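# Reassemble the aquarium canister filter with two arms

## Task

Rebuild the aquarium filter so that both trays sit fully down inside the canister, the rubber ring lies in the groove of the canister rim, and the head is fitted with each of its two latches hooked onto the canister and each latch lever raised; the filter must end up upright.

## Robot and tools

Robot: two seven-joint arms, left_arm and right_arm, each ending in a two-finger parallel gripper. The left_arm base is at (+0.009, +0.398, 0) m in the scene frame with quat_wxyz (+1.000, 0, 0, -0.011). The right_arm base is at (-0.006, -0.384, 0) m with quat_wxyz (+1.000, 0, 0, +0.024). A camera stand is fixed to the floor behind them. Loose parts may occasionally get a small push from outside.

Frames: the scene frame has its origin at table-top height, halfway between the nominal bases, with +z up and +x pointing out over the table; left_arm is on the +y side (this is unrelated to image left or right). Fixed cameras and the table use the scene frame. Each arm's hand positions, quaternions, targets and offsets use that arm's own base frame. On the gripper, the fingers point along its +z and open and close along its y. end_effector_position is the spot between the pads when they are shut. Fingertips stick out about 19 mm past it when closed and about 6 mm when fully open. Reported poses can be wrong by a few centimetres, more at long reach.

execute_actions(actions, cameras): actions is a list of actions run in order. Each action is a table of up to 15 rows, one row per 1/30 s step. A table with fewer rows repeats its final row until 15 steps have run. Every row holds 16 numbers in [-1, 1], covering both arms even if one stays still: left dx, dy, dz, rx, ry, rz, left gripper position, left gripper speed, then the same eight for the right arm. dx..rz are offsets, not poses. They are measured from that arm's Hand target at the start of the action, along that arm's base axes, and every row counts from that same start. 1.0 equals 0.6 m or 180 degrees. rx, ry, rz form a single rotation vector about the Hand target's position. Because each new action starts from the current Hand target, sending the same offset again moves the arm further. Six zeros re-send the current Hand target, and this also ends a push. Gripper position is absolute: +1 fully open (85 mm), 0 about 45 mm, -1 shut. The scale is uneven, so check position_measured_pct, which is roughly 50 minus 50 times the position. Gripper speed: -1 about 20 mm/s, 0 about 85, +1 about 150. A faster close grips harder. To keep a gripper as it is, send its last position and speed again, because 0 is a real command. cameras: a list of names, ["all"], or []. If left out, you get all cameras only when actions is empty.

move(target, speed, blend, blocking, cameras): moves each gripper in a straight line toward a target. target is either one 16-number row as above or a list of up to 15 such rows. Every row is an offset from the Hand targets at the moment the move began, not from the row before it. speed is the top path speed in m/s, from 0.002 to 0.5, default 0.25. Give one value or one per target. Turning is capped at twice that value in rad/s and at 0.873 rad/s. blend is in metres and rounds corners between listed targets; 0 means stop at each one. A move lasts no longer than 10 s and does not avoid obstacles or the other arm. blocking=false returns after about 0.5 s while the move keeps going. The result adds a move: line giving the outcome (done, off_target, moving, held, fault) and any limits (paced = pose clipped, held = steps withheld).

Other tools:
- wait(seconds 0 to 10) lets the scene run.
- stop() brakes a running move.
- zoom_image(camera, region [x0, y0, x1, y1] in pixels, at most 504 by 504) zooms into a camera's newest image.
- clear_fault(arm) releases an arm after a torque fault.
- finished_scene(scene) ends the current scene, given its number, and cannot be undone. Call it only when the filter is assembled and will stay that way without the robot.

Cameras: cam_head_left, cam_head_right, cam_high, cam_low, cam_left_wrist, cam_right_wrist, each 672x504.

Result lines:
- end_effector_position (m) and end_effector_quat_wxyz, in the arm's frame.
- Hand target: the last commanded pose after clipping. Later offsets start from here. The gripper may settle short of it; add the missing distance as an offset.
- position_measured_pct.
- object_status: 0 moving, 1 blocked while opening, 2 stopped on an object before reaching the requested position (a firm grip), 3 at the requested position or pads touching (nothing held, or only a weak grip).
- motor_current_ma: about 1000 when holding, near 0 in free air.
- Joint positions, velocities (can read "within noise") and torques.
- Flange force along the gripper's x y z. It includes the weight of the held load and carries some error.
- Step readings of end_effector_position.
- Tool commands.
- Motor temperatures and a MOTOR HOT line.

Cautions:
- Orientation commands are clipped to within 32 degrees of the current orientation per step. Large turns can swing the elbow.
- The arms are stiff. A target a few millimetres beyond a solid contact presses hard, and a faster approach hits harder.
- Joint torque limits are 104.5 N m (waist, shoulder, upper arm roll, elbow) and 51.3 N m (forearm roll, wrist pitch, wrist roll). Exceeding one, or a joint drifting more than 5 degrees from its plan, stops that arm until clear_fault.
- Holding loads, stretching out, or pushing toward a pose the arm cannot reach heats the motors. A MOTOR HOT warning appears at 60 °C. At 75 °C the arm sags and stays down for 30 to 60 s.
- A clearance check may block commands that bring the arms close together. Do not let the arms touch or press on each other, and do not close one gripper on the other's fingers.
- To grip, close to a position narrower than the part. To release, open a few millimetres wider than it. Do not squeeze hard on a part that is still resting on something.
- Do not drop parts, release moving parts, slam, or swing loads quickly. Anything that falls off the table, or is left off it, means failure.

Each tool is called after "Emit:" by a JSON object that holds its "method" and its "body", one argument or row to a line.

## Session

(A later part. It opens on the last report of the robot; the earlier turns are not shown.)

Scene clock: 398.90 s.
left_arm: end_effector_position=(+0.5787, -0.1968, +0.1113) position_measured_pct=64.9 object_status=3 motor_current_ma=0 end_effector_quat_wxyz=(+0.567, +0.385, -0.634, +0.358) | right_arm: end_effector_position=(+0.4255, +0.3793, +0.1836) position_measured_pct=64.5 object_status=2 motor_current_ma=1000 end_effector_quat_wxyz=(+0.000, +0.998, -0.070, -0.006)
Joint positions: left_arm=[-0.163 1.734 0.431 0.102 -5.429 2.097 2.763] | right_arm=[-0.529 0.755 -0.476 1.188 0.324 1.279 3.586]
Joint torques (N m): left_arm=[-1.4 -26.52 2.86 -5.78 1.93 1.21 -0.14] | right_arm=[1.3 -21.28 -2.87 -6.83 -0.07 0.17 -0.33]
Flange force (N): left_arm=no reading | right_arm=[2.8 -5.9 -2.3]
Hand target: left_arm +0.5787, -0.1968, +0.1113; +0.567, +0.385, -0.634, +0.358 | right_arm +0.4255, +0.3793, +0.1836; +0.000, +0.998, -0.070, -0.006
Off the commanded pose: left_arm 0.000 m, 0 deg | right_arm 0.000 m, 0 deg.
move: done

Emit:
{"method": "move", "body": {
  "target": [
    [0,0,0,0,0,0,-0.3,-1,0,0,-0.0033,0,0,0,-0.6,-1]
  ],
  "speed": 0.02
}}

Emit:
{"method": "move", "body": {
  "target": [
    [0,0,0,0,0,0,-0.3,-1,0,0,-0.0033,0,0,0,-0.6,-1]
  ],
  "speed": 0.02
}}

Emit:
{"method": "move", "body": {
  "target": [
    [0,0,0,0,0,0,-0.3,-1,0,0,-0.0033,0,0,0,-0.6,-1]
  ],
  "speed": 0.02
}}

Scene clock: 402.00 s.
left_arm: end_effector_position=(+0.5787, -0.1968, +0.1113) position_measured_pct=64.9 object_status=3 motor_current_ma=0 end_effector_quat_wxyz=(+0.567, +0.385, -0.634, +0.358) | right_arm: end_effector_position=(+0.4255, +0.3793, +0.1816) position_measured_pct=64.5 object_status=2 motor_current_ma=1000 end_effector_quat_wxyz=(+0.000, +0.998, -0.070, -0.006)
Joint positions: left_arm=[-0.163 1.734 0.431 0.102 -5.429 2.097 2.763] | right_arm=[-0.529 0.757 -0.476 1.192 0.325 1.274 3.585]
Joint torques (N m): left_arm=[-1.45 -26.53 2.91 -5.8 1.91 1.21 -0.18] | right_arm=[1.29 -21.32 -2.89 -6.78 -0.07 0.17 -0.33]
Flange force (N): left_arm=no reading | right_arm=[2.9 -6.0 -2.3]
Hand target: left_arm +0.5787, -0.1968, +0.1113; +0.567, +0.385, -0.634, +0.358 | right_arm +0.4255, +0.3793, +0.1816; +0.000, +0.998, -0.070, -0.006
Off the commanded pose: left_arm 0.000 m, 0 deg | right_arm 0.000 m, 0 deg.
move: done

Scene clock: 402.70 s.
left_arm: end_effector_position=(+0.5787, -0.1968, +0.1113) position_measured_pct=64.9 object_status=3 motor_current_ma=0 end_effector_quat_wxyz=(+0.567, +0.385, -0.634, +0.358) | right_arm: end_effector_position=(+0.4255, +0.3793, +0.1796) position_measured_pct=64.5 object_status=2 motor_current_ma=1000 end_effector_quat_wxyz=(+0.000, +0.998, -0.070, -0.006)
Joint positions: left_arm=[-0.163 1.734 0.431 0.102 -5.429 2.097 2.763] | right_arm=[-0.529 0.759 -0.475 1.195 0.325 1.269 3.584]
Joint torques (N m): left_arm=[-1.39 -26.57 2.91 -5.72 1.96 1.19 -0.16] | right_arm=[1.29 -21.31 -2.88 -6.79 -0.07 0.17 -0.33]
Flange force (N): left_arm=no reading | right_arm=[2.8 -5.9 -2.3]
Hand target: left_arm +0.5787, -0.1968, +0.1113; +0.567, +0.385, -0.634, +0.358 | right_arm +0.4255, +0.3793, +0.1796; +0.000, +0.998, -0.070, -0.006
Off the commanded pose: left_arm 0.000 m, 0 deg | right_arm 0.000 m, 0 deg.
move: done

Scene clock: 403.40 s.
left_arm: end_effector_position=(+0.5787, -0.1968, +0.1113) position_measured_pct=64.9 object_status=3 motor_current_ma=0 end_effector_quat_wxyz=(+0.567, +0.385, -0.634, +0.358) | right_arm: end_effector_position=(+0.4255, +0.3793, +0.1776) position_measured_pct=64.5 object_status=2 motor_current_ma=1000 end_effector_quat_wxyz=(+0.000, +0.998, -0.070, -0.006)
Joint positions: left_arm=[-0.163 1.734 0.431 0.102 -5.429 2.097 2.763] | right_arm=[-0.529 0.761 -0.475 1.198 0.326 1.265 3.583]
Joint torques (N m): left_arm=[-1.43 -26.51 2.86 -5.76 1.93 1.22 -0.18] | right_arm=[1.28 -21.31 -2.9 -6.77 -0.08 0.15 -0.32]
Flange force (N): left_arm=no reading | right_arm=[2.8 -5.9 -2.3]
Hand target: left_arm +0.5787, -0.1968, +0.1113; +0.567, +0.385, -0.634, +0.358 | right_arm +0.4255, +0.3793, +0.1776; +0.000, +0.998, -0.070, -0.006
Off the commanded pose: left_arm 0.000 m, 0 deg | right_arm 0.000 m, 0 deg.
move: done

Emit:
{"method": "move", "body": {
  "target": [
    [0,0,0,0,0,0,-0.3,-1,0,0,-0.0067,0,0,0,-0.6,-1]
  ],
  "speed": 0.02
}}

Emit:
{"method": "move", "body": {
  "target": [
    [0,0,0,0,0,0,-0.3,-1,0,0,-0.0067,0,0,0,-0.6,-1]
  ],
  "speed": 0.02
}}

Emit:
{"method": "move", "body": {
  "target": [
    [0,0,0,0,0,0,-0.3,-1,0,0,-0.0067,0,0,0,-0.6,-1]
  ],
  "speed": 0.02
}}

Scene clock: 407.33 s.
left_arm: end_effector_position=(+0.5787, -0.1968, +0.1113) position_measured_pct=64.9 object_status=3 motor_current_ma=0 end_effector_quat_wxyz=(+0.567, +0.385, -0.634, +0.358) | right_arm: end_effector_position=(+0.4255, +0.3793, +0.1736) position_measured_pct=64.5 object_status=2 motor_current_ma=1000 end_effector_quat_wxyz=(+0.000, +0.998, -0.070, -0.006)
Joint positions: left_arm=[-0.163 1.734 0.431 0.102 -5.429 2.097 2.763] | right_arm=[-0.529 0.765 -0.474 1.205 0.328 1.255 3.581]
Joint torques (N m): left_arm=[-1.45 -26.55 2.91 -5.79 1.94 1.19 -0.18] | right_arm=[1.28 -21.39 -2.91 -6.73 -0.09 0.17 -0.32]
Flange force (N): left_arm=no reading | right_arm=[2.9 -6.0 -2.2]
Hand target: left_arm +0.5787, -0.1968, +0.1113; +0.567, +0.385, -0.634, +0.358 | right_arm +0.4255, +0.3793, +0.1736; +0.000, +0.998, -0.070, -0.006
Off the commanded pose: left_arm 0.000 m, 0 deg | right_arm 0.000 m, 0 deg.
move: done

Scene clock: 408.03 s.
left_arm: end_effector_position=(+0.5787, -0.1968, +0.1113) position_measured_pct=64.9 object_status=3 motor_current_ma=0 end_effector_quat_wxyz=(+0.567, +0.385, -0.634, +0.358) | right_arm: end_effector_position=(+0.4255, +0.3793, +0.1696) position_measured_pct=64.5 object_status=2 motor_current_ma=1000 end_effector_quat_wxyz=(+0.000, +0.998, -0.070, -0.006)
Joint positions: left_arm=[-0.163 1.734 0.431 0.102 -5.429 2.097 2.763] | right_arm=[-0.529 0.768 -0.473 1.211 0.33 1.245 3.58]
Joint torques (N m): left_arm=[-1.48 -26.53 2.91 -5.75 1.95 1.2 -0.19] | right_arm=[1.29 -21.42 -2.92 -6.73 -0.07 0.17 -0.3]
Flange force (N): left_arm=no reading | right_arm=[2.8 -5.9 -2.1]
Hand target: left_arm +0.5787, -0.1968, +0.1113; +0.567, +0.385, -0.634, +0.358 | right_arm +0.4255, +0.3793, +0.1696; +0.000, +0.998, -0.070, -0.006
Off the commanded pose: left_arm 0.000 m, 0 deg | right_arm 0.000 m, 0 deg.
move: done

Scene clock: 408.73 s.
left_arm: end_effector_position=(+0.5787, -0.1968, +0.1113) position_measured_pct=64.9 object_status=3 motor_current_ma=0 end_effector_quat_wxyz=(+0.567, +0.385, -0.634, +0.358) | right_arm: end_effector_position=(+0.4255, +0.3793, +0.1655) position_measured_pct=64.5 object_status=2 motor_current_ma=1000 end_effector_quat_wxyz=(+0.000, +0.998, -0.070, -0.006)
Joint positions: left_arm=[-0.163 1.734 0.431 0.102 -5.429 2.097 2.763] | right_arm=[-0.529 0.772 -0.472 1.217 0.332 1.235 3.578]
Joint torques (N m): left_arm=[-1.39 -26.51 2.85 -5.81 1.94 1.23 -0.19] | right_arm=[1.28 -21.41 -2.98 -6.7 -0.08 0.16 -0.35]
Flange force (N): left_arm=no reading | right_arm=[2.8 -5.8 -2.1]
Hand target: left_arm +0.5787, -0.1968, +0.1113; +0.567, +0.385, -0.634, +0.358 | right_arm +0.4255, +0.3793, +0.1655; +0.000, +0.998, -0.070, -0.006
Off the commanded pose: left_arm 0.000 m, 0 deg | right_arm 0.000 m, 0 deg.
move: done

Emit:
{"method": "move", "body": {
  "target": [
    [0,0,0,0,0,0,-0.3,-1,0,0,-0.0133,0,0,0,-0.6,-1]
  ],
  "speed": 0.03
}}

Emit:
{"method": "move", "body": {
  "target": [
    [0,0,0,0,0,0,-0.3,-1,0,0,-0.0133,0,0,0,-0.6,-1]
  ],
  "speed": 0.03
}}

Emit:
{"method": "move", "body": {
  "target": [
    [0,0,0,0,0,0,-0.3,-1,0,0,-0.0133,0,0,0,-0.6,-1]
  ],
  "speed": 0.03
}}

Emit:
{"method": "move", "body": {
  "target": [
    [0,0,0,0,0,0,-0.3,-1,0,0,-0.0133,0,0,0,-0.6,-1]
  ],
  "speed": 0.03
}}

Emit:
{"method": "move", "body": {
  "target": [
    [0,0,0,0,0,0,-0.3,-1,0,0,-0.0133,0,0,0,-0.6,-1]
  ],
  "speed": 0.03
}}

Scene clock: 413.67 s.
left_arm: end_effector_position=(+0.5787, -0.1968, +0.1113) position_measured_pct=64.9 object_status=3 motor_current_ma=0 end_effector_quat_wxyz=(+0.567, +0.385, -0.634, +0.358) | right_arm: end_effector_position=(+0.4255, +0.3793, +0.1576) position_measured_pct=64.5 object_status=2 motor_current_ma=1000 end_effector_quat_wxyz=(+0.000, +0.998, -0.070, -0.006)
Joint positions: left_arm=[-0.163 1.734 0.431 0.102 -5.429 2.097 2.763] | right_arm=[-0.529 0.78 -0.47 1.229 0.336 1.216 3.574]
Joint torques (N m): left_arm=[-1.44 -26.54 2.9 -5.77 1.93 1.21 -0.18] | right_arm=[1.27 -21.47 -2.97 -6.61 -0.09 0.17 -0.33]
Flange force (N): left_arm=no reading | right_arm=[2.8 -5.8 -2.0]
Hand target: left_arm +0.5787, -0.1968, +0.1113; +0.567, +0.385, -0.634, +0.358 | right_arm +0.4255, +0.3793, +0.1576; +0.000, +0.998, -0.070, -0.006
Off the commanded pose: left_arm 0.000 m, 0 deg | right_arm 0.000 m, 0 deg.
move: done

Scene clock: 414.37 s.
left_arm: end_effector_position=(+0.5787, -0.1968, +0.1113) position_measured_pct=64.9 object_status=3 motor_current_ma=0 end_effector_quat_wxyz=(+0.567, +0.385, -0.634, +0.358) | right_arm: end_effector_position=(+0.4255, +0.3793, +0.1496) position_measured_pct=64.5 object_status=2 motor_current_ma=1000 end_effector_quat_wxyz=(+0.000, +0.998, -0.070, -0.006)
Joint positions: left_arm=[-0.163 1.734 0.431 0.102 -5.429 2.097 2.763] | right_arm=[-0.529 0.788 -0.468 1.241 0.34 1.197 3.571]
Joint torques (N m): left_arm=[-1.44 -26.54 2.89 -5.72 1.97 1.21 -0.22] | right_arm=[1.28 -21.52 -2.96 -6.55 -0.07 0.17 -0.32]
Flange force (N): left_arm=no reading | right_arm=[2.7 -5.8 -1.8]
Hand target: left_arm +0.5787, -0.1968, +0.1113; +0.567, +0.385, -0.634, +0.358 | right_arm +0.4255, +0.3793, +0.1496; +0.000, +0.998, -0.070, -0.006
Off the commanded pose: left_arm 0.000 m, 0 deg | right_arm 0.000 m, 0 deg.
move: done

Scene clock: 415.07 s.
left_arm: end_effector_position=(+0.5787, -0.1968, +0.1113) position_measured_pct=64.9 object_status=3 motor_current_ma=0 end_effector_quat_wxyz=(+0.567, +0.385, -0.634, +0.358) | right_arm: end_effector_position=(+0.4255, +0.3793, +0.1416) position_measured_pct=64.5 object_status=2 motor_current_ma=1000 end_effector_quat_wxyz=(+0.000, +0.998, -0.070, -0.006)
Joint positions: left_arm=[-0.163 1.734 0.431 0.102 -5.429 2.097 2.763] | right_arm=[-0.529 0.797 -0.466 1.252 0.344 1.179 3.567]
Joint torques (N m): left_arm=[-1.38 -26.55 2.86 -5.77 1.97 1.26 -0.17] | right_arm=[1.28 -21.55 -3.01 -6.47 -0.07 0.17 -0.34]
Flange force (N): left_arm=no reading | right_arm=[2.7 -5.8 -1.8]
Hand target: left_arm +0.5787, -0.1968, +0.1113; +0.567, +0.385, -0.634, +0.358 | right_arm +0.4255, +0.3793, +0.1416; +0.000, +0.998, -0.070, -0.006
Off the commanded pose: left_arm 0.000 m, 0 deg | right_arm 0.000 m, 0 deg.
move: done

Scene clock: 415.77 s.
left_arm: end_effector_position=(+0.5787, -0.1968, +0.1113) position_measured_pct=64.9 object_status=3 motor_current_ma=0 end_effector_quat_wxyz=(+0.567, +0.385, -0.634, +0.358) | right_arm: end_effector_position=(+0.4255, +0.3793, +0.1336) position_measured_pct=64.5 object_status=2 motor_current_ma=1000 end_effector_quat_wxyz=(+0.000, +0.998, -0.070, -0.006)
Joint positions: left_arm=[-0.163 1.734 0.431 0.102 -5.429 2.097 2.763] | right_arm=[-0.529 0.806 -0.463 1.262 0.348 1.16 3.564]
Joint torques (N m): left_arm=[-1.39 -26.51 2.82 -5.77 1.95 1.19 -0.19] | right_arm=[1.29 -21.64 -3.02 -6.38 -0.08 0.17 -0.33]
Flange force (N): left_arm=no reading | right_arm=[2.7 -5.9 -1.6]
Hand target: left_arm +0.5787, -0.1968, +0.1113; +0.567, +0.385, -0.634, +0.358 | right_arm +0.4255, +0.3793, +0.1336; +0.000, +0.998, -0.070, -0.006
Off the commanded pose: left_arm 0.000 m, 0 deg | right_arm 0.000 m, 0 deg.
move: done

Scene clock: 416.47 s.
left_arm: end_effector_position=(+0.5787, -0.1968, +0.1113) position_measured_pct=64.9 object_status=3 motor_current_ma=0 end_effector_quat_wxyz=(+0.567, +0.385, -0.634, +0.358) | right_arm: end_effector_position=(+0.4255, +0.3793, +0.1256) position_measured_pct=64.5 object_status=2 motor_current_ma=1000 end_effector_quat_wxyz=(+0.000, +0.998, -0.070, -0.006)
Joint positions: left_arm=[-0.163 1.734 0.431 0.102 -5.429 2.097 2.763] | right_arm=[-0.53 0.815 -0.461 1.272 0.353 1.142 3.56]
Joint torques (N m): left_arm=[-1.42 -26.58 2.9 -5.76 1.93 1.2 -0.14] | right_arm=[1.31 -21.65 -3.04 -6.28 -0.07 0.15 -0.35]
Flange force (N): left_arm=no reading | right_arm=[2.8 -5.9 -1.7]
Hand target: left_arm +0.5787, -0.1968, +0.1113; +0.567, +0.385, -0.634, +0.358 | right_arm +0.4255, +0.3793, +0.1257; +0.000, +0.998, -0.070, -0.006
Off the commanded pose: left_arm 0.000 m, 0 deg | right_arm 0.000 m, 0 deg.
move: done

Emit:
{"method": "move", "body": {
  "target": [
    [0,0,0,0,0,0,-0.3,-1,0,0,-0.01,0,0,0,-0.6,-1]
  ],
  "speed": 0.02
}}

Emit:
{"method": "move", "body": {
  "target": [
    [0,0,0,0,0,0,-0.3,-1,0,0,-0.01,0,0,0,-0.6,-1]
  ],
  "speed": 0.02
}}

Emit:
{"method": "move", "body": {
  "target": [
    [0,0,0,0,0,0,-0.3,-1,0,0,-0.007,0,0,0,-0.6,-1]
  ],
  "speed": 0.02
}}

Emit:
{"method": "move", "body": {
  "target": [
    [0,0,0,0,0,0,-0.3,-1,0,0,-0.0025,0,0,0,-0.6,-1]
  ],
  "speed": 0.02
}}

Scene clock: 420.77 s.
left_arm: end_effector_position=(+0.5787, -0.1968, +0.1113) position_measured_pct=64.9 object_status=3 motor_current_ma=0 end_effector_quat_wxyz=(+0.567, +0.385, -0.634, +0.358) | right_arm: end_effector_position=(+0.4255, +0.3793, +0.1196) position_measured_pct=64.5 object_status=2 motor_current_ma=1000 end_effector_quat_wxyz=(+0.000, +0.998, -0.070, -0.006)
Joint positions: left_arm=[-0.163 1.734 0.431 0.102 -5.429 2.097 2.763] | right_arm=[-0.53 0.822 -0.459 1.279 0.356 1.129 3.558]
Joint torques (N m): left_arm=[-1.43 -26.53 2.89 -5.73 1.93 1.18 -0.15] | right_arm=[1.29 -21.72 -3.07 -6.24 -0.07 0.17 -0.37]
Flange force (N): left_arm=no reading | right_arm=[2.8 -5.8 -1.5]
Hand target: left_arm +0.5787, -0.1968, +0.1113; +0.567, +0.385, -0.634, +0.358 | right_arm +0.4255, +0.3793, +0.1196; +0.000, +0.998, -0.070, -0.006
Off the commanded pose: left_arm 0.000 m, 0 deg | right_arm 0.000 m, 0 deg.
move: done

Scene clock: 421.47 s.
left_arm: end_effector_position=(+0.5787, -0.1968, +0.1113) position_measured_pct=64.9 object_status=3 motor_current_ma=0 end_effector_quat_wxyz=(+0.567, +0.385, -0.634, +0.358) | right_arm: end_effector_position=(+0.4254, +0.3793, +0.1134) position_measured_pct=64.5 object_status=2 motor_current_ma=1000 end_effector_quat_wxyz=(+0.000, +0.998, -0.070, -0.006)
Joint positions: left_arm=[-0.163 1.734 0.431 0.102 -5.429 2.097 2.763] | right_arm=[-0.531 0.829 -0.457 1.286 0.359 1.115 3.555]
Joint torques (N m): left_arm=[-1.46 -26.54 2.86 -5.8 1.91 1.21 -0.19] | right_arm=[1.29 -21.75 -3.07 -6.12 -0.09 0.15 -0.32]
Flange force (N): left_arm=no reading | right_arm=[2.8 -6.0 -1.5]
Hand target: left_arm +0.5787, -0.1968, +0.1113; +0.567, +0.385, -0.634, +0.358 | right_arm +0.4255, +0.3793, +0.1136; +0.000, +0.998, -0.070, -0.006
Off the commanded pose: left_arm 0.000 m, 0 deg | right_arm 0.000 m, 0 deg.
move: done

Scene clock: 422.17 s.
left_arm: end_effector_position=(+0.5787, -0.1968, +0.1113) position_measured_pct=64.9 object_status=3 motor_current_ma=0 end_effector_quat_wxyz=(+0.567, +0.385, -0.634, +0.358) | right_arm: end_effector_position=(+0.4255, +0.3793, +0.1094) position_measured_pct=64.5 object_status=2 motor_current_ma=1000 end_effector_quat_wxyz=(+0.000, +0.998, -0.070, -0.006)
Joint positions: left_arm=[-0.163 1.734 0.431 0.102 -5.429 2.097 2.763] | right_arm=[-0.531 0.834 -0.455 1.291 0.362 1.106 3.553]
Joint torques (N m): left_arm=[-1.44 -26.48 2.86 -5.8 1.96 1.23 -0.16] | right_arm=[1.29 -21.74 -3.08 -6.14 -0.05 0.15 -0.32]
Flange force (N): left_arm=no reading | right_arm=[2.6 -5.7 -1.5]
Hand target: left_arm +0.5787, -0.1968, +0.1113; +0.567, +0.385, -0.634, +0.358 | right_arm +0.4255, +0.3793, +0.1094; +0.000, +0.998, -0.070, -0.006
Off the commanded pose: left_arm 0.000 m, 0 deg | right_arm 0.000 m, 0 deg.
move: done

Scene clock: 422.87 s.
left_arm: end_effector_position=(+0.5787, -0.1968, +0.1113) position_measured_pct=64.9 object_status=3 motor_current_ma=0 end_effector_quat_wxyz=(+0.567, +0.385, -0.634, +0.358) | right_arm: end_effector_position=(+0.4255, +0.3793, +0.1079) position_measured_pct=64.5 object_status=2 motor_current_ma=1000 end_effector_quat_wxyz=(+0.000, +0.998, -0.070, -0.006)
Joint positions: left_arm=[-0.163 1.734 0.431 0.102 -5.429 2.097 2.763] | right_arm=[-0.531 0.836 -0.455 1.292 0.363 1.102 3.553]
Joint torques (N m): left_arm=[-1.41 -26.53 2.9 -5.73 1.95 1.19 -0.16] | right_arm=[1.28 -21.74 -3.08 -6.1 -0.09 0.17 -0.35]
Flange force (N): left_arm=no reading | right_arm=[2.7 -5.8 -1.5]
Hand target: left_arm +0.5787, -0.1968, +0.1113; +0.567, +0.385, -0.634, +0.358 | right_arm +0.4255, +0.3793, +0.1079; +0.000, +0.998, -0.070, -0.006
Off the commanded pose: left_arm 0.000 m, 0 deg | right_arm 0.000 m, 0 deg.
move: done

Emit:
{"method": "move", "body": {
  "target": [
    [0,0,0,0,0,0,-0.3,-1,0,0,-0.002,0,0,0,-0.6,-1]
  ],
  "speed": 0.02
}}

Emit:
{"method": "move", "body": {
  "target": [
    [0,0,0,0,0,0,-0.3,-1,0,0,-0.0015,0,0,0,-0.6,-1]
  ],
  "speed": 0.02
}}

Scene clock: 425.53 s.
left_arm: end_effector_position=(+0.5787, -0.1968, +0.1113) position_measured_pct=64.9 object_status=3 motor_current_ma=0 end_effector_quat_wxyz=(+0.567, +0.385, -0.634, +0.358) | right_arm: end_effector_position=(+0.4255, +0.3793, +0.1068) position_measured_pct=64.5 object_status=2 motor_current_ma=1000 end_effector_quat_wxyz=(+0.000, +0.998, -0.070, -0.006)
Joint positions: left_arm=[-0.163 1.734 0.431 0.102 -5.429 2.097 2.763] | right_arm=[-0.531 0.837 -0.454 1.294 0.363 1.1 3.552]
Joint torques (N m): left_arm=[-1.38 -26.56 2.9 -5.8 1.96 1.18 -0.17] | right_arm=[1.54 -18.93 -2.36 -5.49 0.14 -0.27 -0.32]
Flange force (N): left_arm=no reading | right_arm=[0.9 -4.5 -6.8]
Hand target: left_arm +0.5787, -0.1968, +0.1113; +0.567, +0.385, -0.634, +0.358 | right_arm +0.4255, +0.3793, +0.1068; +0.000, +0.998, -0.070, -0.006
Off the commanded pose: left_arm 0.000 m, 0 deg | right_arm 0.000 m, 0 deg.
move: done

Scene clock: 426.23 s.
left_arm: end_effector_position=(+0.5787, -0.1968, +0.1113) position_measured_pct=64.9 object_status=3 motor_current_ma=0 end_effector_quat_wxyz=(+0.567, +0.385, -0.634, +0.358) | right_arm: end_effector_position=(+0.4255, +0.3793, +0.1059) position_measured_pct=64.5 object_status=2 motor_current_ma=1000 end_effector_quat_wxyz=(+0.000, +0.998, -0.070, -0.006)
Joint positions: left_arm=[-0.163 1.734 0.431 0.102 -5.429 2.097 2.763] | right_arm=[-0.532 0.839 -0.454 1.295 0.364 1.098 3.552]
Joint torques (N m): left_arm=[-1.44 -26.54 2.9 -5.75 1.95 1.21 -0.15] | right_arm=[1.7 -13.69 -1.28 -3.97 0.4 -0.82 -0.34]
Flange force (N): left_arm=no reading | right_arm=[-1.2 -2.5 -16.6]
Hand target: left_arm +0.5787, -0.1968, +0.1113; +0.567, +0.385, -0.634, +0.358 | right_arm +0.4255, +0.3793, +0.1059; +0.000, +0.998, -0.070, -0.006
Off the commanded pose: left_arm 0.000 m, 0 deg | right_arm 0.000 m, 0 deg.
move: done

Emit:
{"method": "move", "body": {
  "target": [
    [0,0,0,0,0,0,-0.3,-1,0,0,-0.0015,0,0,0,-0.6,-1]
  ],
  "speed": 0.02,
  "cameras": ["cam_left_wrist"]
}}

Emit:
{"method": "zoom_image", "body": {
  "camera": "cam_left_wrist",
  "region": [300, 230, 640, 504]
}}

Scene clock: 429.17 s.
left_arm: end_effector_position=(+0.5787, -0.1968, +0.1113) position_measured_pct=64.9 object_status=3 motor_current_ma=0 end_effector_quat_wxyz=(+0.567, +0.385, -0.634, +0.358) | right_arm: end_effector_position=(+0.4255, +0.3793, +0.1049) position_measured_pct=64.5 object_status=2 motor_current_ma=1000 end_effector_quat_wxyz=(+0.000, +0.998, -0.070, -0.006)
Joint positions: left_arm=[-0.163 1.734 0.431 0.102 -5.429 2.097 2.763] | right_arm=[-0.532 0.84 -0.454 1.296 0.364 1.096 3.551]
Joint torques (N m): left_arm=[-1.46 -26.56 2.87 -5.77 1.94 1.21 -0.18] | right_arm=[1.3 -7.84 -0.52 -1.87 0.46 -1.16 -0.38]
Flange force (N): left_arm=no reading | right_arm=[-2.1 -0.4 -27.2]
Hand target: left_arm +0.5787, -0.1968, +0.1113; +0.567, +0.385, -0.634, +0.358 | right_arm +0.4255, +0.3793, +0.1049; +0.000, +0.998, -0.070, -0.006
Off the commanded pose: left_arm 0.000 m, 0 deg | right_arm 0.000 m, 0 deg.
move: done
Images, in order (width x height): cam_left_wrist 672x504.

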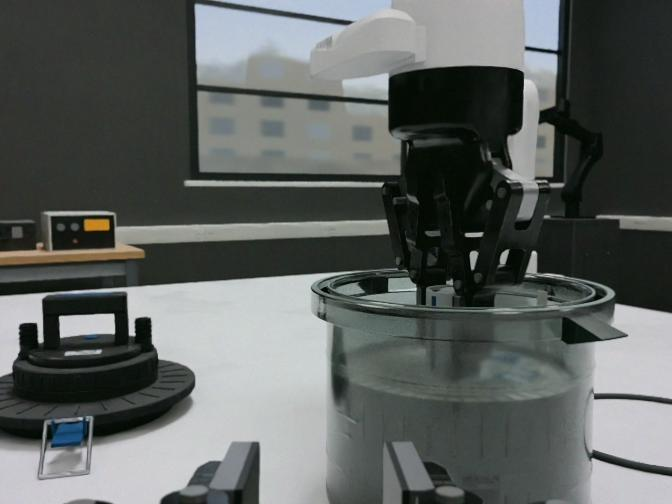

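Scaled by 1.482.

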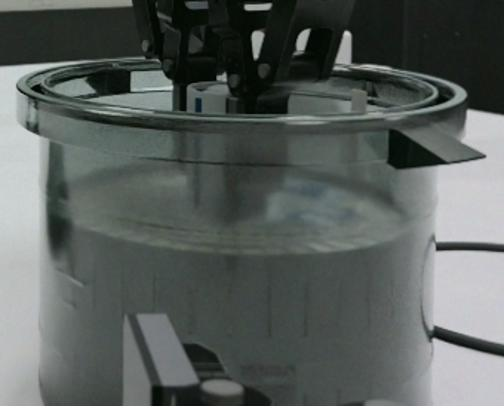

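Emit:
{"method": "move", "body": {
  "target": [
    [0,0,0,0,0,0,-0.3,-1,0,0,0.003,0,0,0,-0.6,-1]
  ],
  "speed": 0.02
}}

Emit:
{"method": "move", "body": {
  "target": [
    [0,0,0,0,0,0,-0.3,-1,0,0,0,0,0,0,0,-0.5],
    [0,0,0,0,0,0,-0.3,-1,0,0,0.04,0,0,0,0,-0.5],
    [0,0,0,0,0,0,-0.3,-1,0,0,0.3,0,0,0,0,-0.5]
  ],
  "speed": [0.05,0.05,0.2],
  "cameras": ["cam_left_wrist","cam_right_wrist","cam_head_left"]
}}

Emit:
{"method": "zoom_image", "body": {
  "camera": "cam_left_wrist",
  "region": [300, 230, 640, 504]
}}

Scene clock: 434.00 s.
left_arm: end_effector_position=(+0.5787, -0.1968, +0.1113) position_measured_pct=64.9 object_status=3 motor_current_ma=0 end_effector_quat_wxyz=(+0.567, +0.385, -0.634, +0.358) | right_arm: end_effector_position=(+0.4255, +0.3793, +0.1067) position_measured_pct=64.5 object_status=2 motor_current_ma=1000 end_effector_quat_wxyz=(+0.000, +0.998, -0.070, -0.006)
Joint positions: left_arm=[-0.163 1.734 0.431 0.102 -5.429 2.097 2.763] | right_arm=[-0.531 0.837 -0.454 1.294 0.363 1.1 3.552]
Joint torques (N m): left_arm=[-1.37 -26.53 2.82 -5.78 1.96 1.21 -0.22] | right_arm=[1.46 -19.55 -2.62 -3.88 -0.33 1.33 -0.37]
Flange force (N): left_arm=no reading | right_arm=[4.2 -8.1 -4.0]
Hand target: left_arm +0.5787, -0.1968, +0.1113; +0.567, +0.385, -0.634, +0.358 | right_arm +0.4255, +0.3793, +0.1067; +0.000, +0.998, -0.070, -0.006
Off the commanded pose: left_arm 0.000 m, 0 deg | right_arm 0.000 m, 0 deg.
move: done

Scene clock: 436.33 s.
left_arm: end_effector_position=(+0.5787, -0.1968, +0.1113) position_measured_pct=64.9 object_status=3 motor_current_ma=0 end_effector_quat_wxyz=(+0.567, +0.385, -0.634, +0.358) | right_arm: end_effector_position=(+0.4255, +0.3793, +0.2868) position_measured_pct=49.8 object_status=3 motor_current_ma=0 end_effector_quat_wxyz=(+0.000, +0.998, -0.070, -0.006)
Joint positions: left_arm=[-0.163 1.734 0.431 0.102 -5.429 2.097 2.763] | right_arm=[-0.554 0.695 -0.485 0.957 0.292 1.558 3.628]
Joint torques (N m): left_arm=[-1.48 -26.51 2.91 -5.73 1.96 1.2 -0.17] | right_arm=[1.26 -20.38 -2.36 -6.87 -0.1 0.14 -0.32]
Flange force (N): left_arm=no reading | right_arm=[3.9 -7.0 -5.5]
Hand target: left_arm +0.5787, -0.1968, +0.1113; +0.567, +0.385, -0.634, +0.358 | right_arm +0.4255, +0.3793, +0.2867; +0.000, +0.998, -0.070, -0.006
Off the commanded pose: left_arm 0.000 m, 0 deg | right_arm 0.000 m, 0 deg.
move: done
Images, in order (width x height): cam_head_left 672x504, cam_left_wrist 672x504, cam_right_wrist 672x504.

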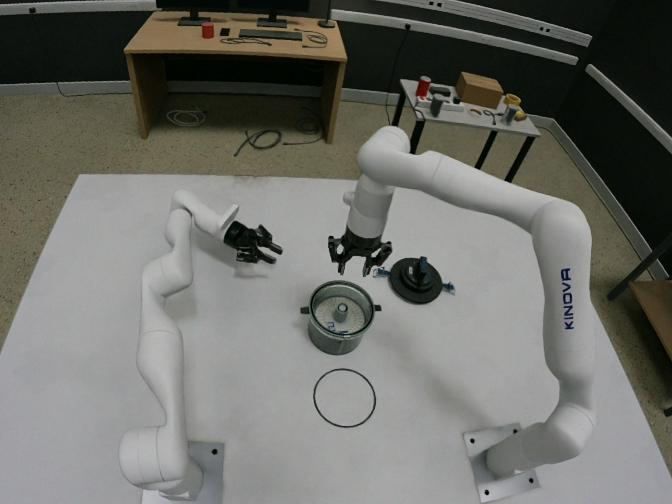

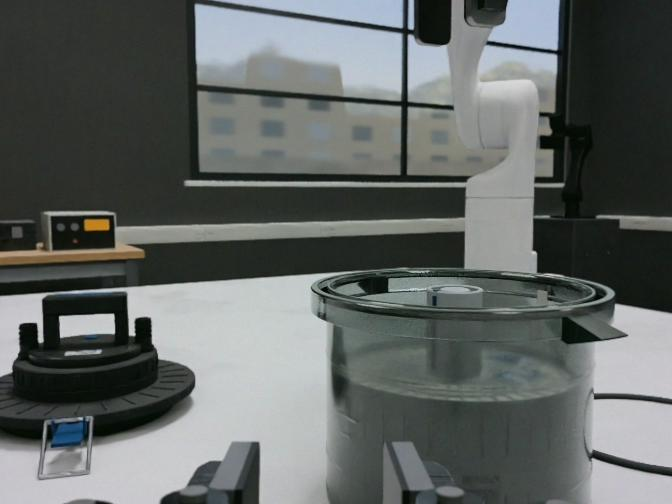

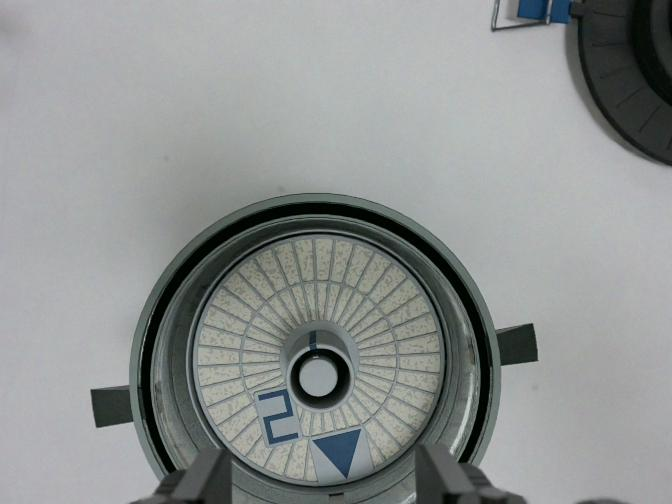

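Scaled by 1.482.

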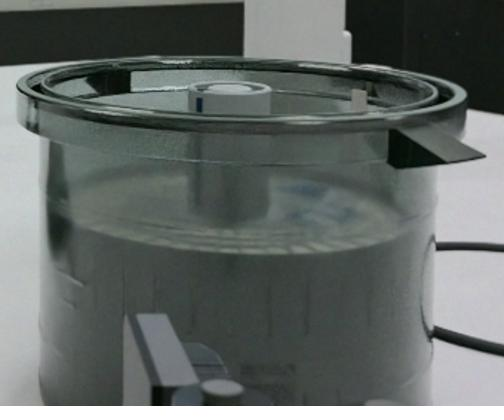

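Emit:
{"method": "move", "body": {
  "target": [
    [-0.1645,0.128,0.3645,0.4595,0.29,0.514,-0.6,-0.5,-0.1,0.01,0.022,0,0,0.02,-0.6,-0.5],
    [-0.498,0.095,0.3145,0.4595,0.29,0.514,-0.6,-0.5,-0.291,0.018,0.022,0,0,0.0444,-0.6,-0.5]
  ],
  "speed": 0.4,
  "blend": 0.05,
  "cameras": ["all"]
}}

Scene clock: 450.47 s.
left_arm: end_effector_position=(+0.2799, -0.1398, +0.3000) position_measured_pct=80.1 object_status=3 motor_current_ma=0 end_effector_quat_wxyz=(+0.000, +1.000, -0.001, +0.000) | right_arm: end_effector_position=(+0.2509, +0.3901, +0.2999) position_measured_pct=80.1 object_status=3 motor_current_ma=0 end_effector_quat_wxyz=(+0.000, +1.000, +0.000, -0.006)
Joint positions: left_arm=[0.62 0.036 -0.243 1.84 -6.275 1.267 5.085] | right_arm=[-0.669 0.434 -0.588 1.375 0.227 1.408 3.461]
Joint torques (N m): left_arm=[-1.41 -9.28 -0.36 -8.18 -0.36 0.1 -0.15] | right_arm=[1.25 -15.29 -2.38 -7 -0.06 0.18 -0.31]
Flange force (N): left_arm=[-0.6 3.4 -0.6] | right_arm=[1.5 -5.3 -4.3]
Hand target: left_arm +0.2799, -0.1398, +0.3000; +0.000, +1.000, -0.001, +0.000 | right_arm +0.2509, +0.3901, +0.3000; +0.000, +1.000, +0.000, -0.006
Off the commanded pose: left_arm 0.000 m, 0 deg | right_arm 0.000 m, 0 deg.
move: done

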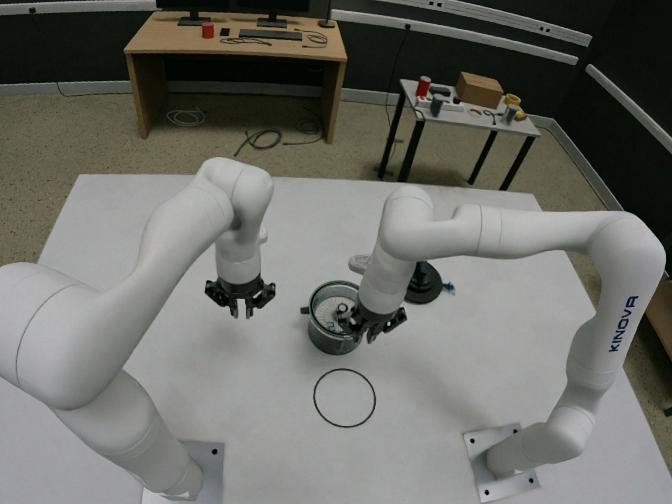

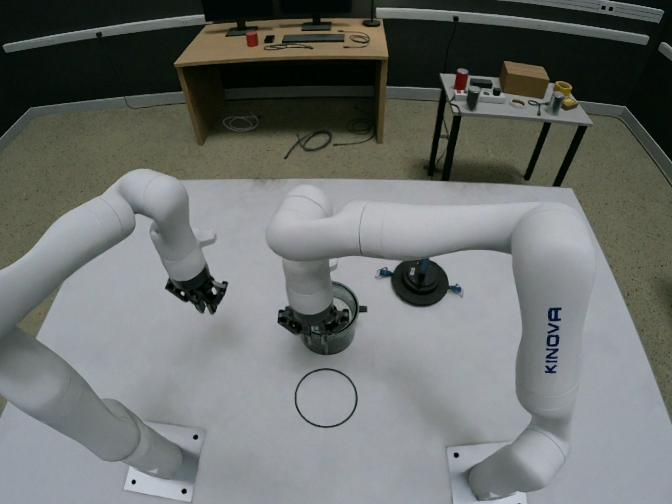

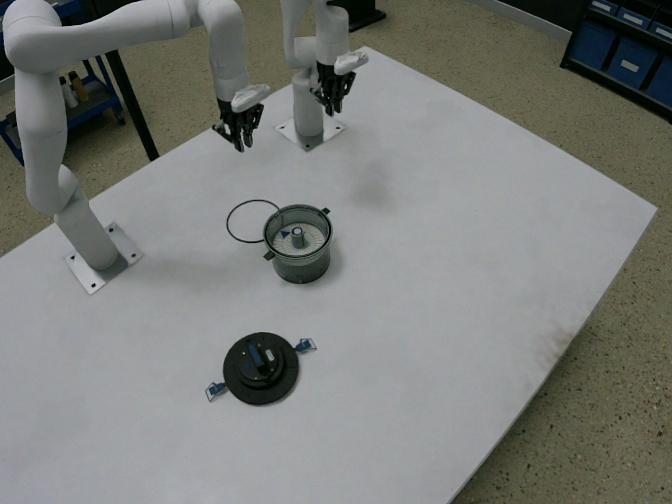

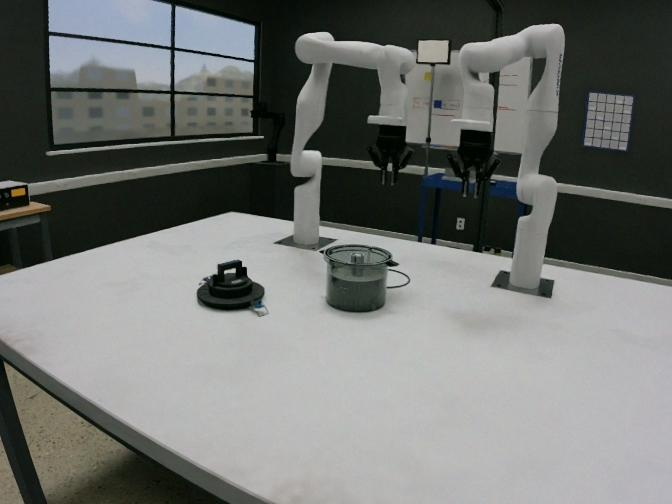

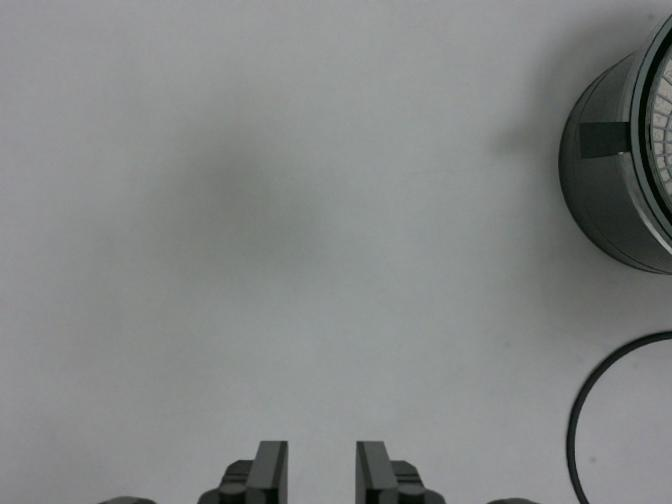

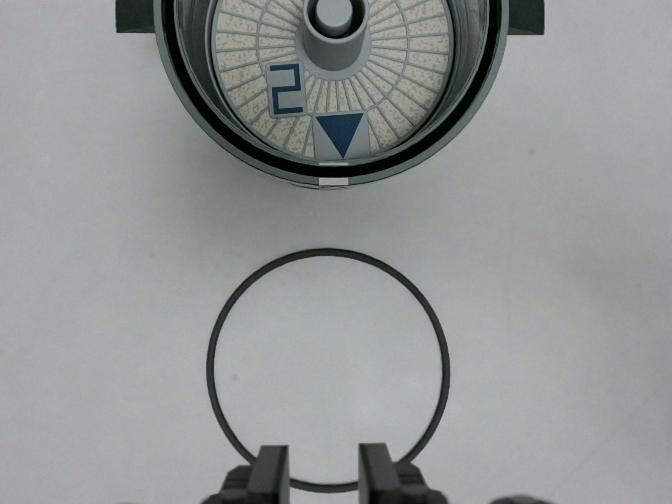

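Emit:
{"method": "zoom_image", "body": {
  "camera": "cam_right_wrist",
  "region": [150, 0, 510, 200]
}}

Emit:
{"method": "zoom_image", "body": {
  "camera": "cam_right_wrist",
  "region": [270, 90, 390, 200]
}}

Emit:
{"method": "zoom_image", "body": {
  "camera": "cam_high",
  "region": [255, 195, 340, 290]
}}

Emit:
{"method": "zoom_image", "body": {
  "camera": "cam_low",
  "region": [315, 235, 405, 320]
}}

Scaled by 1.400.

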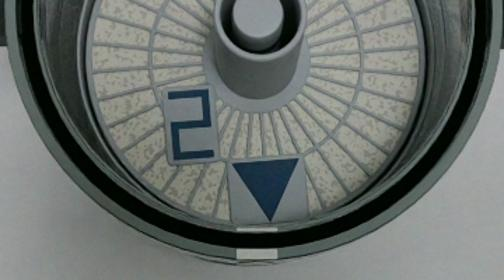

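Scaled by 4.200.

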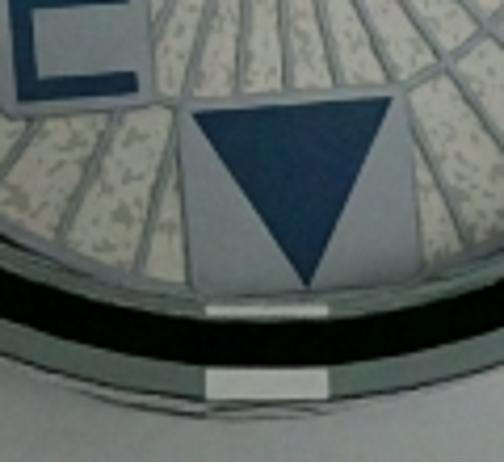

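Scaled by 5.305 from the camera's 672x504 image, which has a finer 960x720 frame.

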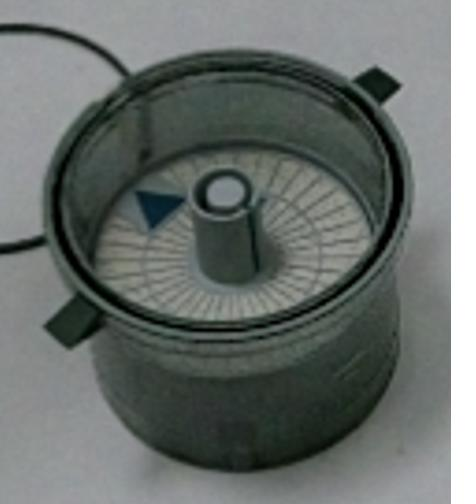

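Scaled by 5.600 from the camera's 672x504 image, which has a finer 960x720 frame.

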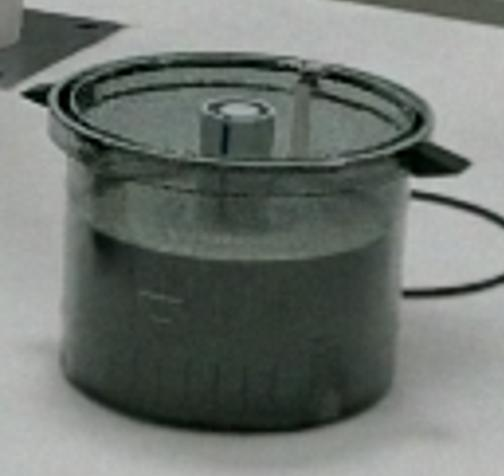

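Emit:
{"method": "move", "body": {
  "target": [
    [0,0,0,0,0,0,-0.6,-0.5,0.2,-0.01,0,0,0,-0.0444,0,-0.5],
    [0,0,0,0,0,0,-0.6,-0.5,0.291,-0.018,-0.1667,0,0,-0.0444,0,-0.5],
    [0,0,0,0,0,0,-0.6,-0.5,0.291,-0.018,-0.321,0,0,-0.0444,0,-0.5]
  ],
  "speed": [0.3,0.3,0.12],
  "blend": [0.05,0.02,0]
}}

Emit:
{"method": "move", "body": {
  "target": [
    [0,0,0,0,0,0,-0.6,-0.5,0,0,0,0,0,0,-0.6,-1],
    [0,0,0,0,0,0,-0.6,-0.5,0,0,-0.0015,0,0,0,-0.6,-1]
  ],
  "speed": 0.03
}}

Scene clock: 468.90 s.
left_arm: end_effector_position=(+0.2799, -0.1398, +0.3000) position_measured_pct=80.1 object_status=3 motor_current_ma=0 end_effector_quat_wxyz=(+0.000, +1.000, -0.001, +0.000) | right_arm: end_effector_position=(+0.4255, +0.3793, +0.1073) position_measured_pct=49.8 object_status=3 motor_current_ma=0 end_effector_quat_wxyz=(+0.000, +0.998, -0.070, -0.006)
Joint positions: left_arm=[0.62 0.035 -0.243 1.84 -6.275 1.267 5.085] | right_arm=[-0.533 0.836 -0.451 1.293 0.36 1.1 3.554]
Joint torques (N m): left_arm=[-1.43 -9.16 -0.33 -8.17 -0.37 0.14 -0.15] | right_arm=[1.29 -21.05 -2.92 -5.78 -0.09 0.15 -0.32]
Flange force (N): left_arm=[-0.8 3.3 -0.6] | right_arm=[2.6 -5.8 -2.7]
Hand target: left_arm +0.2799, -0.1398, +0.3000; +0.000, +1.000, -0.001, +0.000 | right_arm +0.4255, +0.3793, +0.1073; +0.000, +0.998, -0.070, -0.006
Off the commanded pose: left_arm 0.000 m, 0 deg | right_arm 0.000 m, 0 deg.
move: done

Scene clock: 470.73 s.
left_arm: end_effector_position=(+0.2799, -0.1398, +0.3000) position_measured_pct=80.1 object_status=3 motor_current_ma=0 end_effector_quat_wxyz=(+0.000, +1.000, -0.001, +0.000) | right_arm: end_effector_position=(+0.4255, +0.3793, +0.1065) position_measured_pct=64.5 object_status=2 motor_current_ma=1000 end_effector_quat_wxyz=(+0.000, +0.998, -0.070, -0.006)
Joint positions: left_arm=[0.62 0.035 -0.243 1.84 -6.275 1.267 5.085] | right_arm=[-0.533 0.837 -0.451 1.294 0.361 1.098 3.554]
Joint torques (N m): left_arm=[-1.4 -9.18 -0.41 -8.16 -0.37 0.1 -0.19] | right_arm=[0.66 -10.13 -1.19 -3.97 0.63 -2.34 -0.49]
Flange force (N): left_arm=[-0.9 3.5 -0.7] | right_arm=[-2.6 2.2 -24.7]
Hand target: left_arm +0.2799, -0.1398, +0.3000; +0.000, +1.000, -0.001, +0.000 | right_arm +0.4255, +0.3793, +0.1065; +0.000, +0.998, -0.070, -0.006
Off the commanded pose: left_arm 0.000 m, 0 deg | right_arm 0.000 m, 0 deg.
move: done

Now rotate −4.5° under light press.

Emit:
{"method": "move", "body": {
  "target": [
    [0,0,0,0,0,0,-0.6,-0.5,0,0,0.001,0,0,-0.025,-0.6,-1]
  ],
  "speed": 0.05
}}

Emit:
{"method": "move", "body": {
  "target": [
    [0,0,0,0,0,0,-0.6,-0.5,0,0,-0.001,0,0,0,-0.6,-1]
  ],
  "speed": 0.05
}}

Emit:
{"method": "move", "body": {
  "target": [
    [0,0,0,0,0,0,-0.6,-0.5,0,0,-0.001,0,0,0,-0.6,-1]
  ],
  "speed": 0.05
}}

Scene clock: 473.97 s.
left_arm: end_effector_position=(+0.2799, -0.1398, +0.3000) position_measured_pct=80.1 object_status=3 motor_current_ma=0 end_effector_quat_wxyz=(+0.000, +1.000, -0.001, +0.000) | right_arm: end_effector_position=(+0.4255, +0.3793, +0.1070) position_measured_pct=64.5 object_status=2 motor_current_ma=1000 end_effector_quat_wxyz=(+0.000, +0.994, -0.109, -0.006)
Joint positions: left_arm=[0.62 0.035 -0.243 1.84 -6.275 1.267 5.085] | right_arm=[-0.542 0.833 -0.433 1.295 0.345 1.094 3.486]
Joint torques (N m): left_arm=[-1.38 -9.15 -0.4 -8.2 -0.36 0.12 -0.15] | right_arm=[2.04 -15.86 -0.98 -3.23 0.39 0.69 -0.55]
Flange force (N): left_arm=[-0.9 3.3 -0.6] | right_arm=[1.2 -6.4 -11.5]
Hand target: left_arm +0.2799, -0.1398, +0.3000; +0.000, +1.000, -0.001, +0.000 | right_arm +0.4255, +0.3793, +0.1070; +0.000, +0.994, -0.109, -0.006
Off the commanded pose: left_arm 0.000 m, 0 deg | right_arm 0.000 m, 0 deg.
move: done

Scene clock: 474.67 s.
left_arm: end_effector_position=(+0.2799, -0.1398, +0.3000) position_measured_pct=80.1 object_status=3 motor_current_ma=0 end_effector_quat_wxyz=(+0.000, +1.000, -0.001, +0.000) | right_arm: end_effector_position=(+0.4255, +0.3793, +0.1065) position_measured_pct=64.5 object_status=2 motor_current_ma=1000 end_effector_quat_wxyz=(+0.000, +0.994, -0.109, -0.006)
Joint positions: left_arm=[0.62 0.035 -0.243 1.84 -6.275 1.267 5.085] | right_arm=[-0.542 0.834 -0.432 1.296 0.345 1.093 3.486]
Joint torques (N m): left_arm=[-1.49 -9.2 -0.37 -8.19 -0.38 0.11 -0.16] | right_arm=[1.32 -10.87 -0.83 -2.65 0.42 -0.88 -0.59]
Flange force (N): left_arm=[-0.9 3.5 -0.6] | right_arm=[-0.5 -1.9 -21.9]
Hand target: left_arm +0.2799, -0.1398, +0.3000; +0.000, +1.000, -0.001, +0.000 | right_arm +0.4255, +0.3793, +0.1064; +0.000, +0.994, -0.109, -0.006
Off the commanded pose: left_arm 0.000 m, 0 deg | right_arm 0.000 m, 0 deg.
move: done

Scene clock: 475.37 s.
left_arm: end_effector_position=(+0.2799, -0.1398, +0.3000) position_measured_pct=80.1 object_status=3 motor_current_ma=0 end_effector_quat_wxyz=(+0.000, +1.000, -0.001, +0.000) | right_arm: end_effector_position=(+0.4255, +0.3793, +0.1059) position_measured_pct=64.5 object_status=2 motor_current_ma=1000 end_effector_quat_wxyz=(+0.000, +0.994, -0.109, -0.006)
Joint positions: left_arm=[0.62 0.035 -0.243 1.84 -6.275 1.267 5.085] | right_arm=[-0.542 0.834 -0.432 1.296 0.345 1.092 3.486]
Joint torques (N m): left_arm=[-1.46 -9.13 -0.37 -8.17 -0.38 0.13 -0.21] | right_arm=[0.84 -4.93 -0.27 -1.8 0.61 -2.66 -0.61]
Flange force (N): left_arm=[-1.0 3.5 -0.6] | right_arm=[-2.6 2.4 -34.4]
Hand target: left_arm +0.2799, -0.1398, +0.3000; +0.000, +1.000, -0.001, +0.000 | right_arm +0.4255, +0.3793, +0.1058; +0.000, +0.994, -0.109, -0.006
Off the commanded pose: left_arm 0.000 m, 0 deg | right_arm 0.000 m, 0 deg.
move: done

Emit:
{"method": "move", "body": {
  "target": [
    [0,0,0,0,0,0,-0.6,-0.5,0,0,0.003,0,0,0,-0.6,-1],
    [0,0,0,0,0,0,-0.6,-0.5,0,0,0.003,0,0,0,0,-0.5],
    [0,0,0,0,0,0,-0.6,-0.5,0,0,0.05,0,0,0,0,-0.5],
    [-0.1212,-0.2,0,0,0,0,-0.6,-0.5,0,0,0.24,0,0,0,-0.6,-0.5],
    [-0.1212,-0.282,-0.33,0,0,0,-0.6,-0.5,-0.3337,-0.1203,0.04,0,-0.0042,0.0694,-0.6,-0.5]
  ],
  "speed": [0.03,0.03,0.06,0.2,0.3],
  "blend": [0,0,0.01,0.05,0],
  "cameras": ["cam_left_wrist","cam_right_wrist","cam_head_left"]
}}

Scene clock: 494.93 s.
left_arm: end_effector_position=(+0.2071, -0.3090, +0.1020) position_measured_pct=80.1 object_status=3 motor_current_ma=0 end_effector_quat_wxyz=(+0.000, +1.000, -0.001, +0.000) | right_arm: end_effector_position=(+0.2253, +0.3071, +0.1299) position_measured_pct=80.1 object_status=3 motor_current_ma=0 end_effector_quat_wxyz=(+0.000, +1.000, +0.000, +0.000)
Joint positions: left_arm=[0.923 0.447 -0.012 2.048 -6.275 0.647 5.617] | right_arm=[-0.59 0.455 -0.556 1.973 0.329 0.801 3.38]
Joint torques (N m): left_arm=[-1.41 -14.12 -0.15 -5.12 -0.37 0.16 -0.22] | right_arm=[1.29 -13.13 -2.2 -4.53 -0.02 0.13 -0.34]
Flange force (N): left_arm=[-3.1 3.2 0.3] | right_arm=[0.8 -5.1 -1.8]
Hand target: left_arm +0.2072, -0.3090, +0.1020; +0.000, +1.000, -0.001, +0.000 | right_arm +0.2253, +0.3071, +0.1298; +0.000, +1.000, +0.000, +0.000
Off the commanded pose: left_arm 0.000 m, 0 deg | right_arm 0.000 m, 0 deg.
move: done; blend cut to 0 m at target 4
Images, in order (width x height): cam_head_left 672x504, cam_left_wrist 672x504, cam_right_wrist 672x504.

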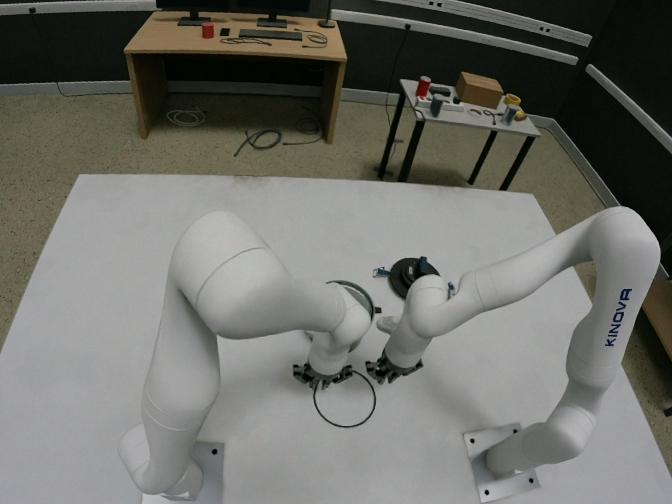

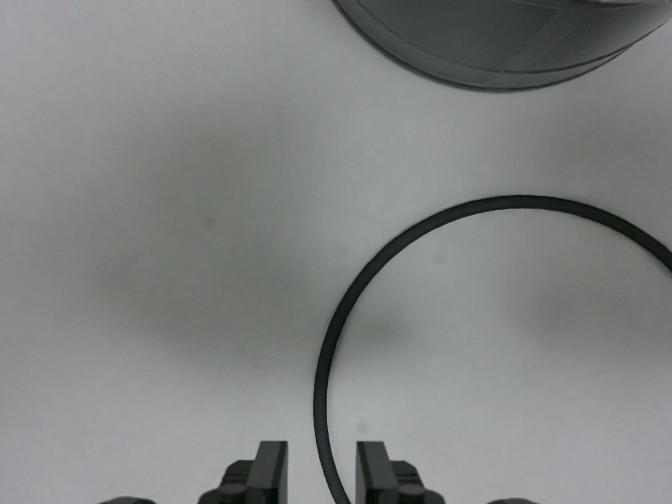

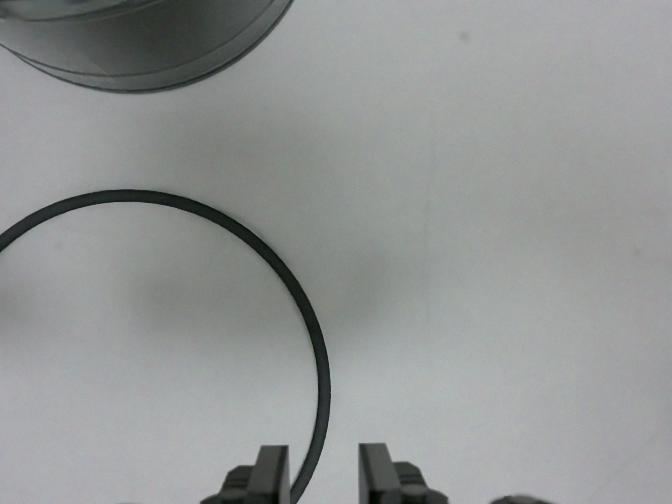

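Emit:
{"method": "move", "body": {
  "target": [
    [0,0,-0.115,0,0,0,-0.6,-0.5,0,-0.003,-0.1613,0,0,0,-0.6,-0.5],
    [0,0,-0.135,0,0,0,-0.6,-0.5,0,-0.003,-0.1813,0,0,0,-0.6,-0.5]
  ],
  "speed": [0.15,0.03],
  "blend": [0.005,0]
}}

Emit:
{"method": "move", "body": {
  "target": [
    [0,0,0,0,0,0,-1,-1,0,0,0,0,0,0,-1,-1]
  ],
  "cameras": ["cam_left_wrist","cam_right_wrist","cam_head_left"]
}}

Scene clock: 500.80 s.
left_arm: end_effector_position=(+0.2072, -0.3090, +0.0210) position_measured_pct=80.1 object_status=3 motor_current_ma=0 end_effector_quat_wxyz=(+0.000, +1.000, -0.001, +0.000) | right_arm: end_effector_position=(+0.2253, +0.3053, +0.0211) position_measured_pct=80.1 object_status=3 motor_current_ma=0 end_effector_quat_wxyz=(+0.000, +1.000, +0.000, +0.000)
Joint positions: left_arm=[0.922 0.639 -0.011 2.109 -6.268 0.394 5.61] | right_arm=[-0.719 0.676 -0.392 2.076 0.536 0.487 3.198]
Joint torques (N m): left_arm=[-1.4 -15.34 -0.1 -3.23 -0.35 0.19 -0.2] | right_arm=[1.27 -14.93 -2.06 -2.04 -0.07 0.15 -0.33]
Flange force (N): left_arm=[-3.6 2.9 0.2] | right_arm=[-0.3 -4.5 0.4]
Hand target: left_arm +0.2072, -0.3090, +0.0210; +0.000, +1.000, -0.001, +0.000 | right_arm +0.2253, +0.3053, +0.0211; +0.000, +1.000, +0.000, +0.000
Off the commanded pose: left_arm 0.000 m, 0 deg | right_arm 0.000 m, 0 deg.
move: done

Scene clock: 502.17 s.
left_arm: end_effector_position=(+0.2072, -0.3090, +0.0210) position_measured_pct=97.4 object_status=0 motor_current_ma=1000 end_effector_quat_wxyz=(+0.000, +1.000, -0.001, +0.000) | right_arm: end_effector_position=(+0.2253, +0.3053, +0.0211) position_measured_pct=97.0 object_status=0 motor_current_ma=1000 end_effector_quat_wxyz=(+0.000, +1.000, +0.000, +0.000)
Joint positions: left_arm=[0.922 0.639 -0.011 2.109 -6.268 0.394 5.61] | right_arm=[-0.719 0.676 -0.392 2.076 0.536 0.487 3.198]
Joint torques (N m): left_arm=[-1.47 -13.53 -0.19 -3.16 -0.37 -0.2 -0.2] | right_arm=[1.32 -14.23 -1.89 -1.87 -0.01 0.12 -0.33]
Flange force (N): left_arm=[-4.2 2.3 -5.6] | right_arm=[-0.5 -4.5 -1.7]
Hand target: left_arm +0.2072, -0.3090, +0.0210; +0.000, +1.000, -0.001, +0.000 | right_arm +0.2253, +0.3053, +0.0211; +0.000, +1.000, +0.000, +0.000
Off the commanded pose: left_arm 0.000 m, 0 deg | right_arm 0.000 m, 0 deg.
move: done
Images, in order (width x height): cam_head_left 672x504, cam_left_wrist 672x504, cam_right_wrist 672x504.

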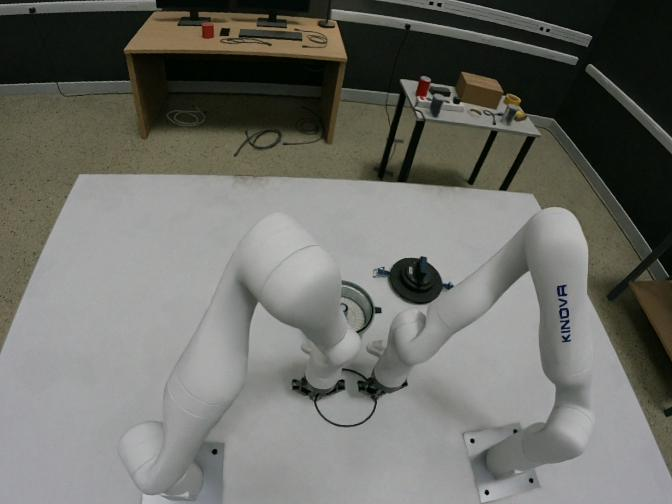

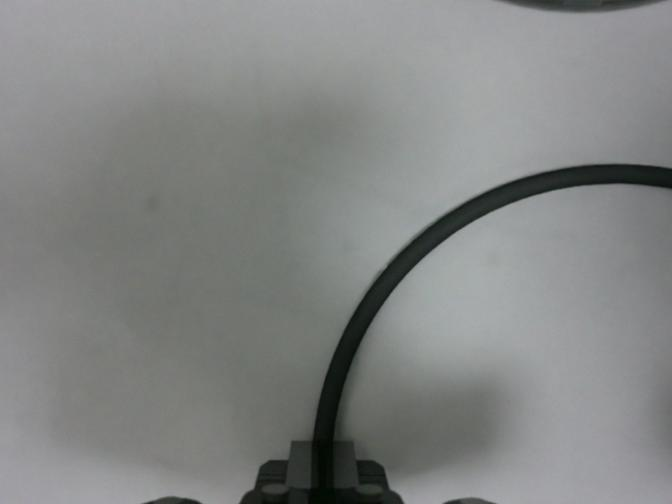

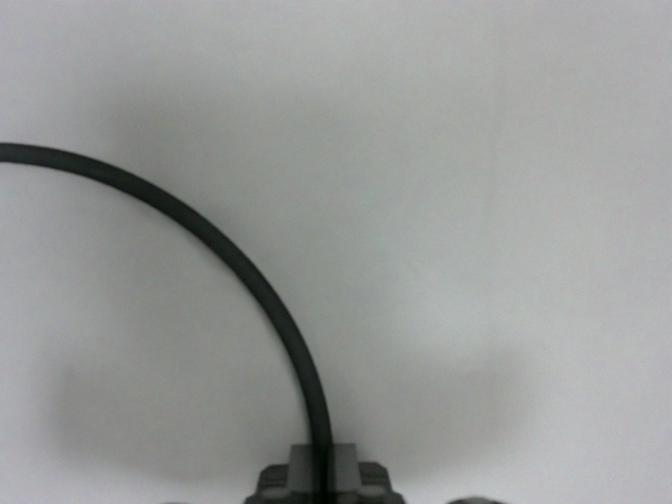

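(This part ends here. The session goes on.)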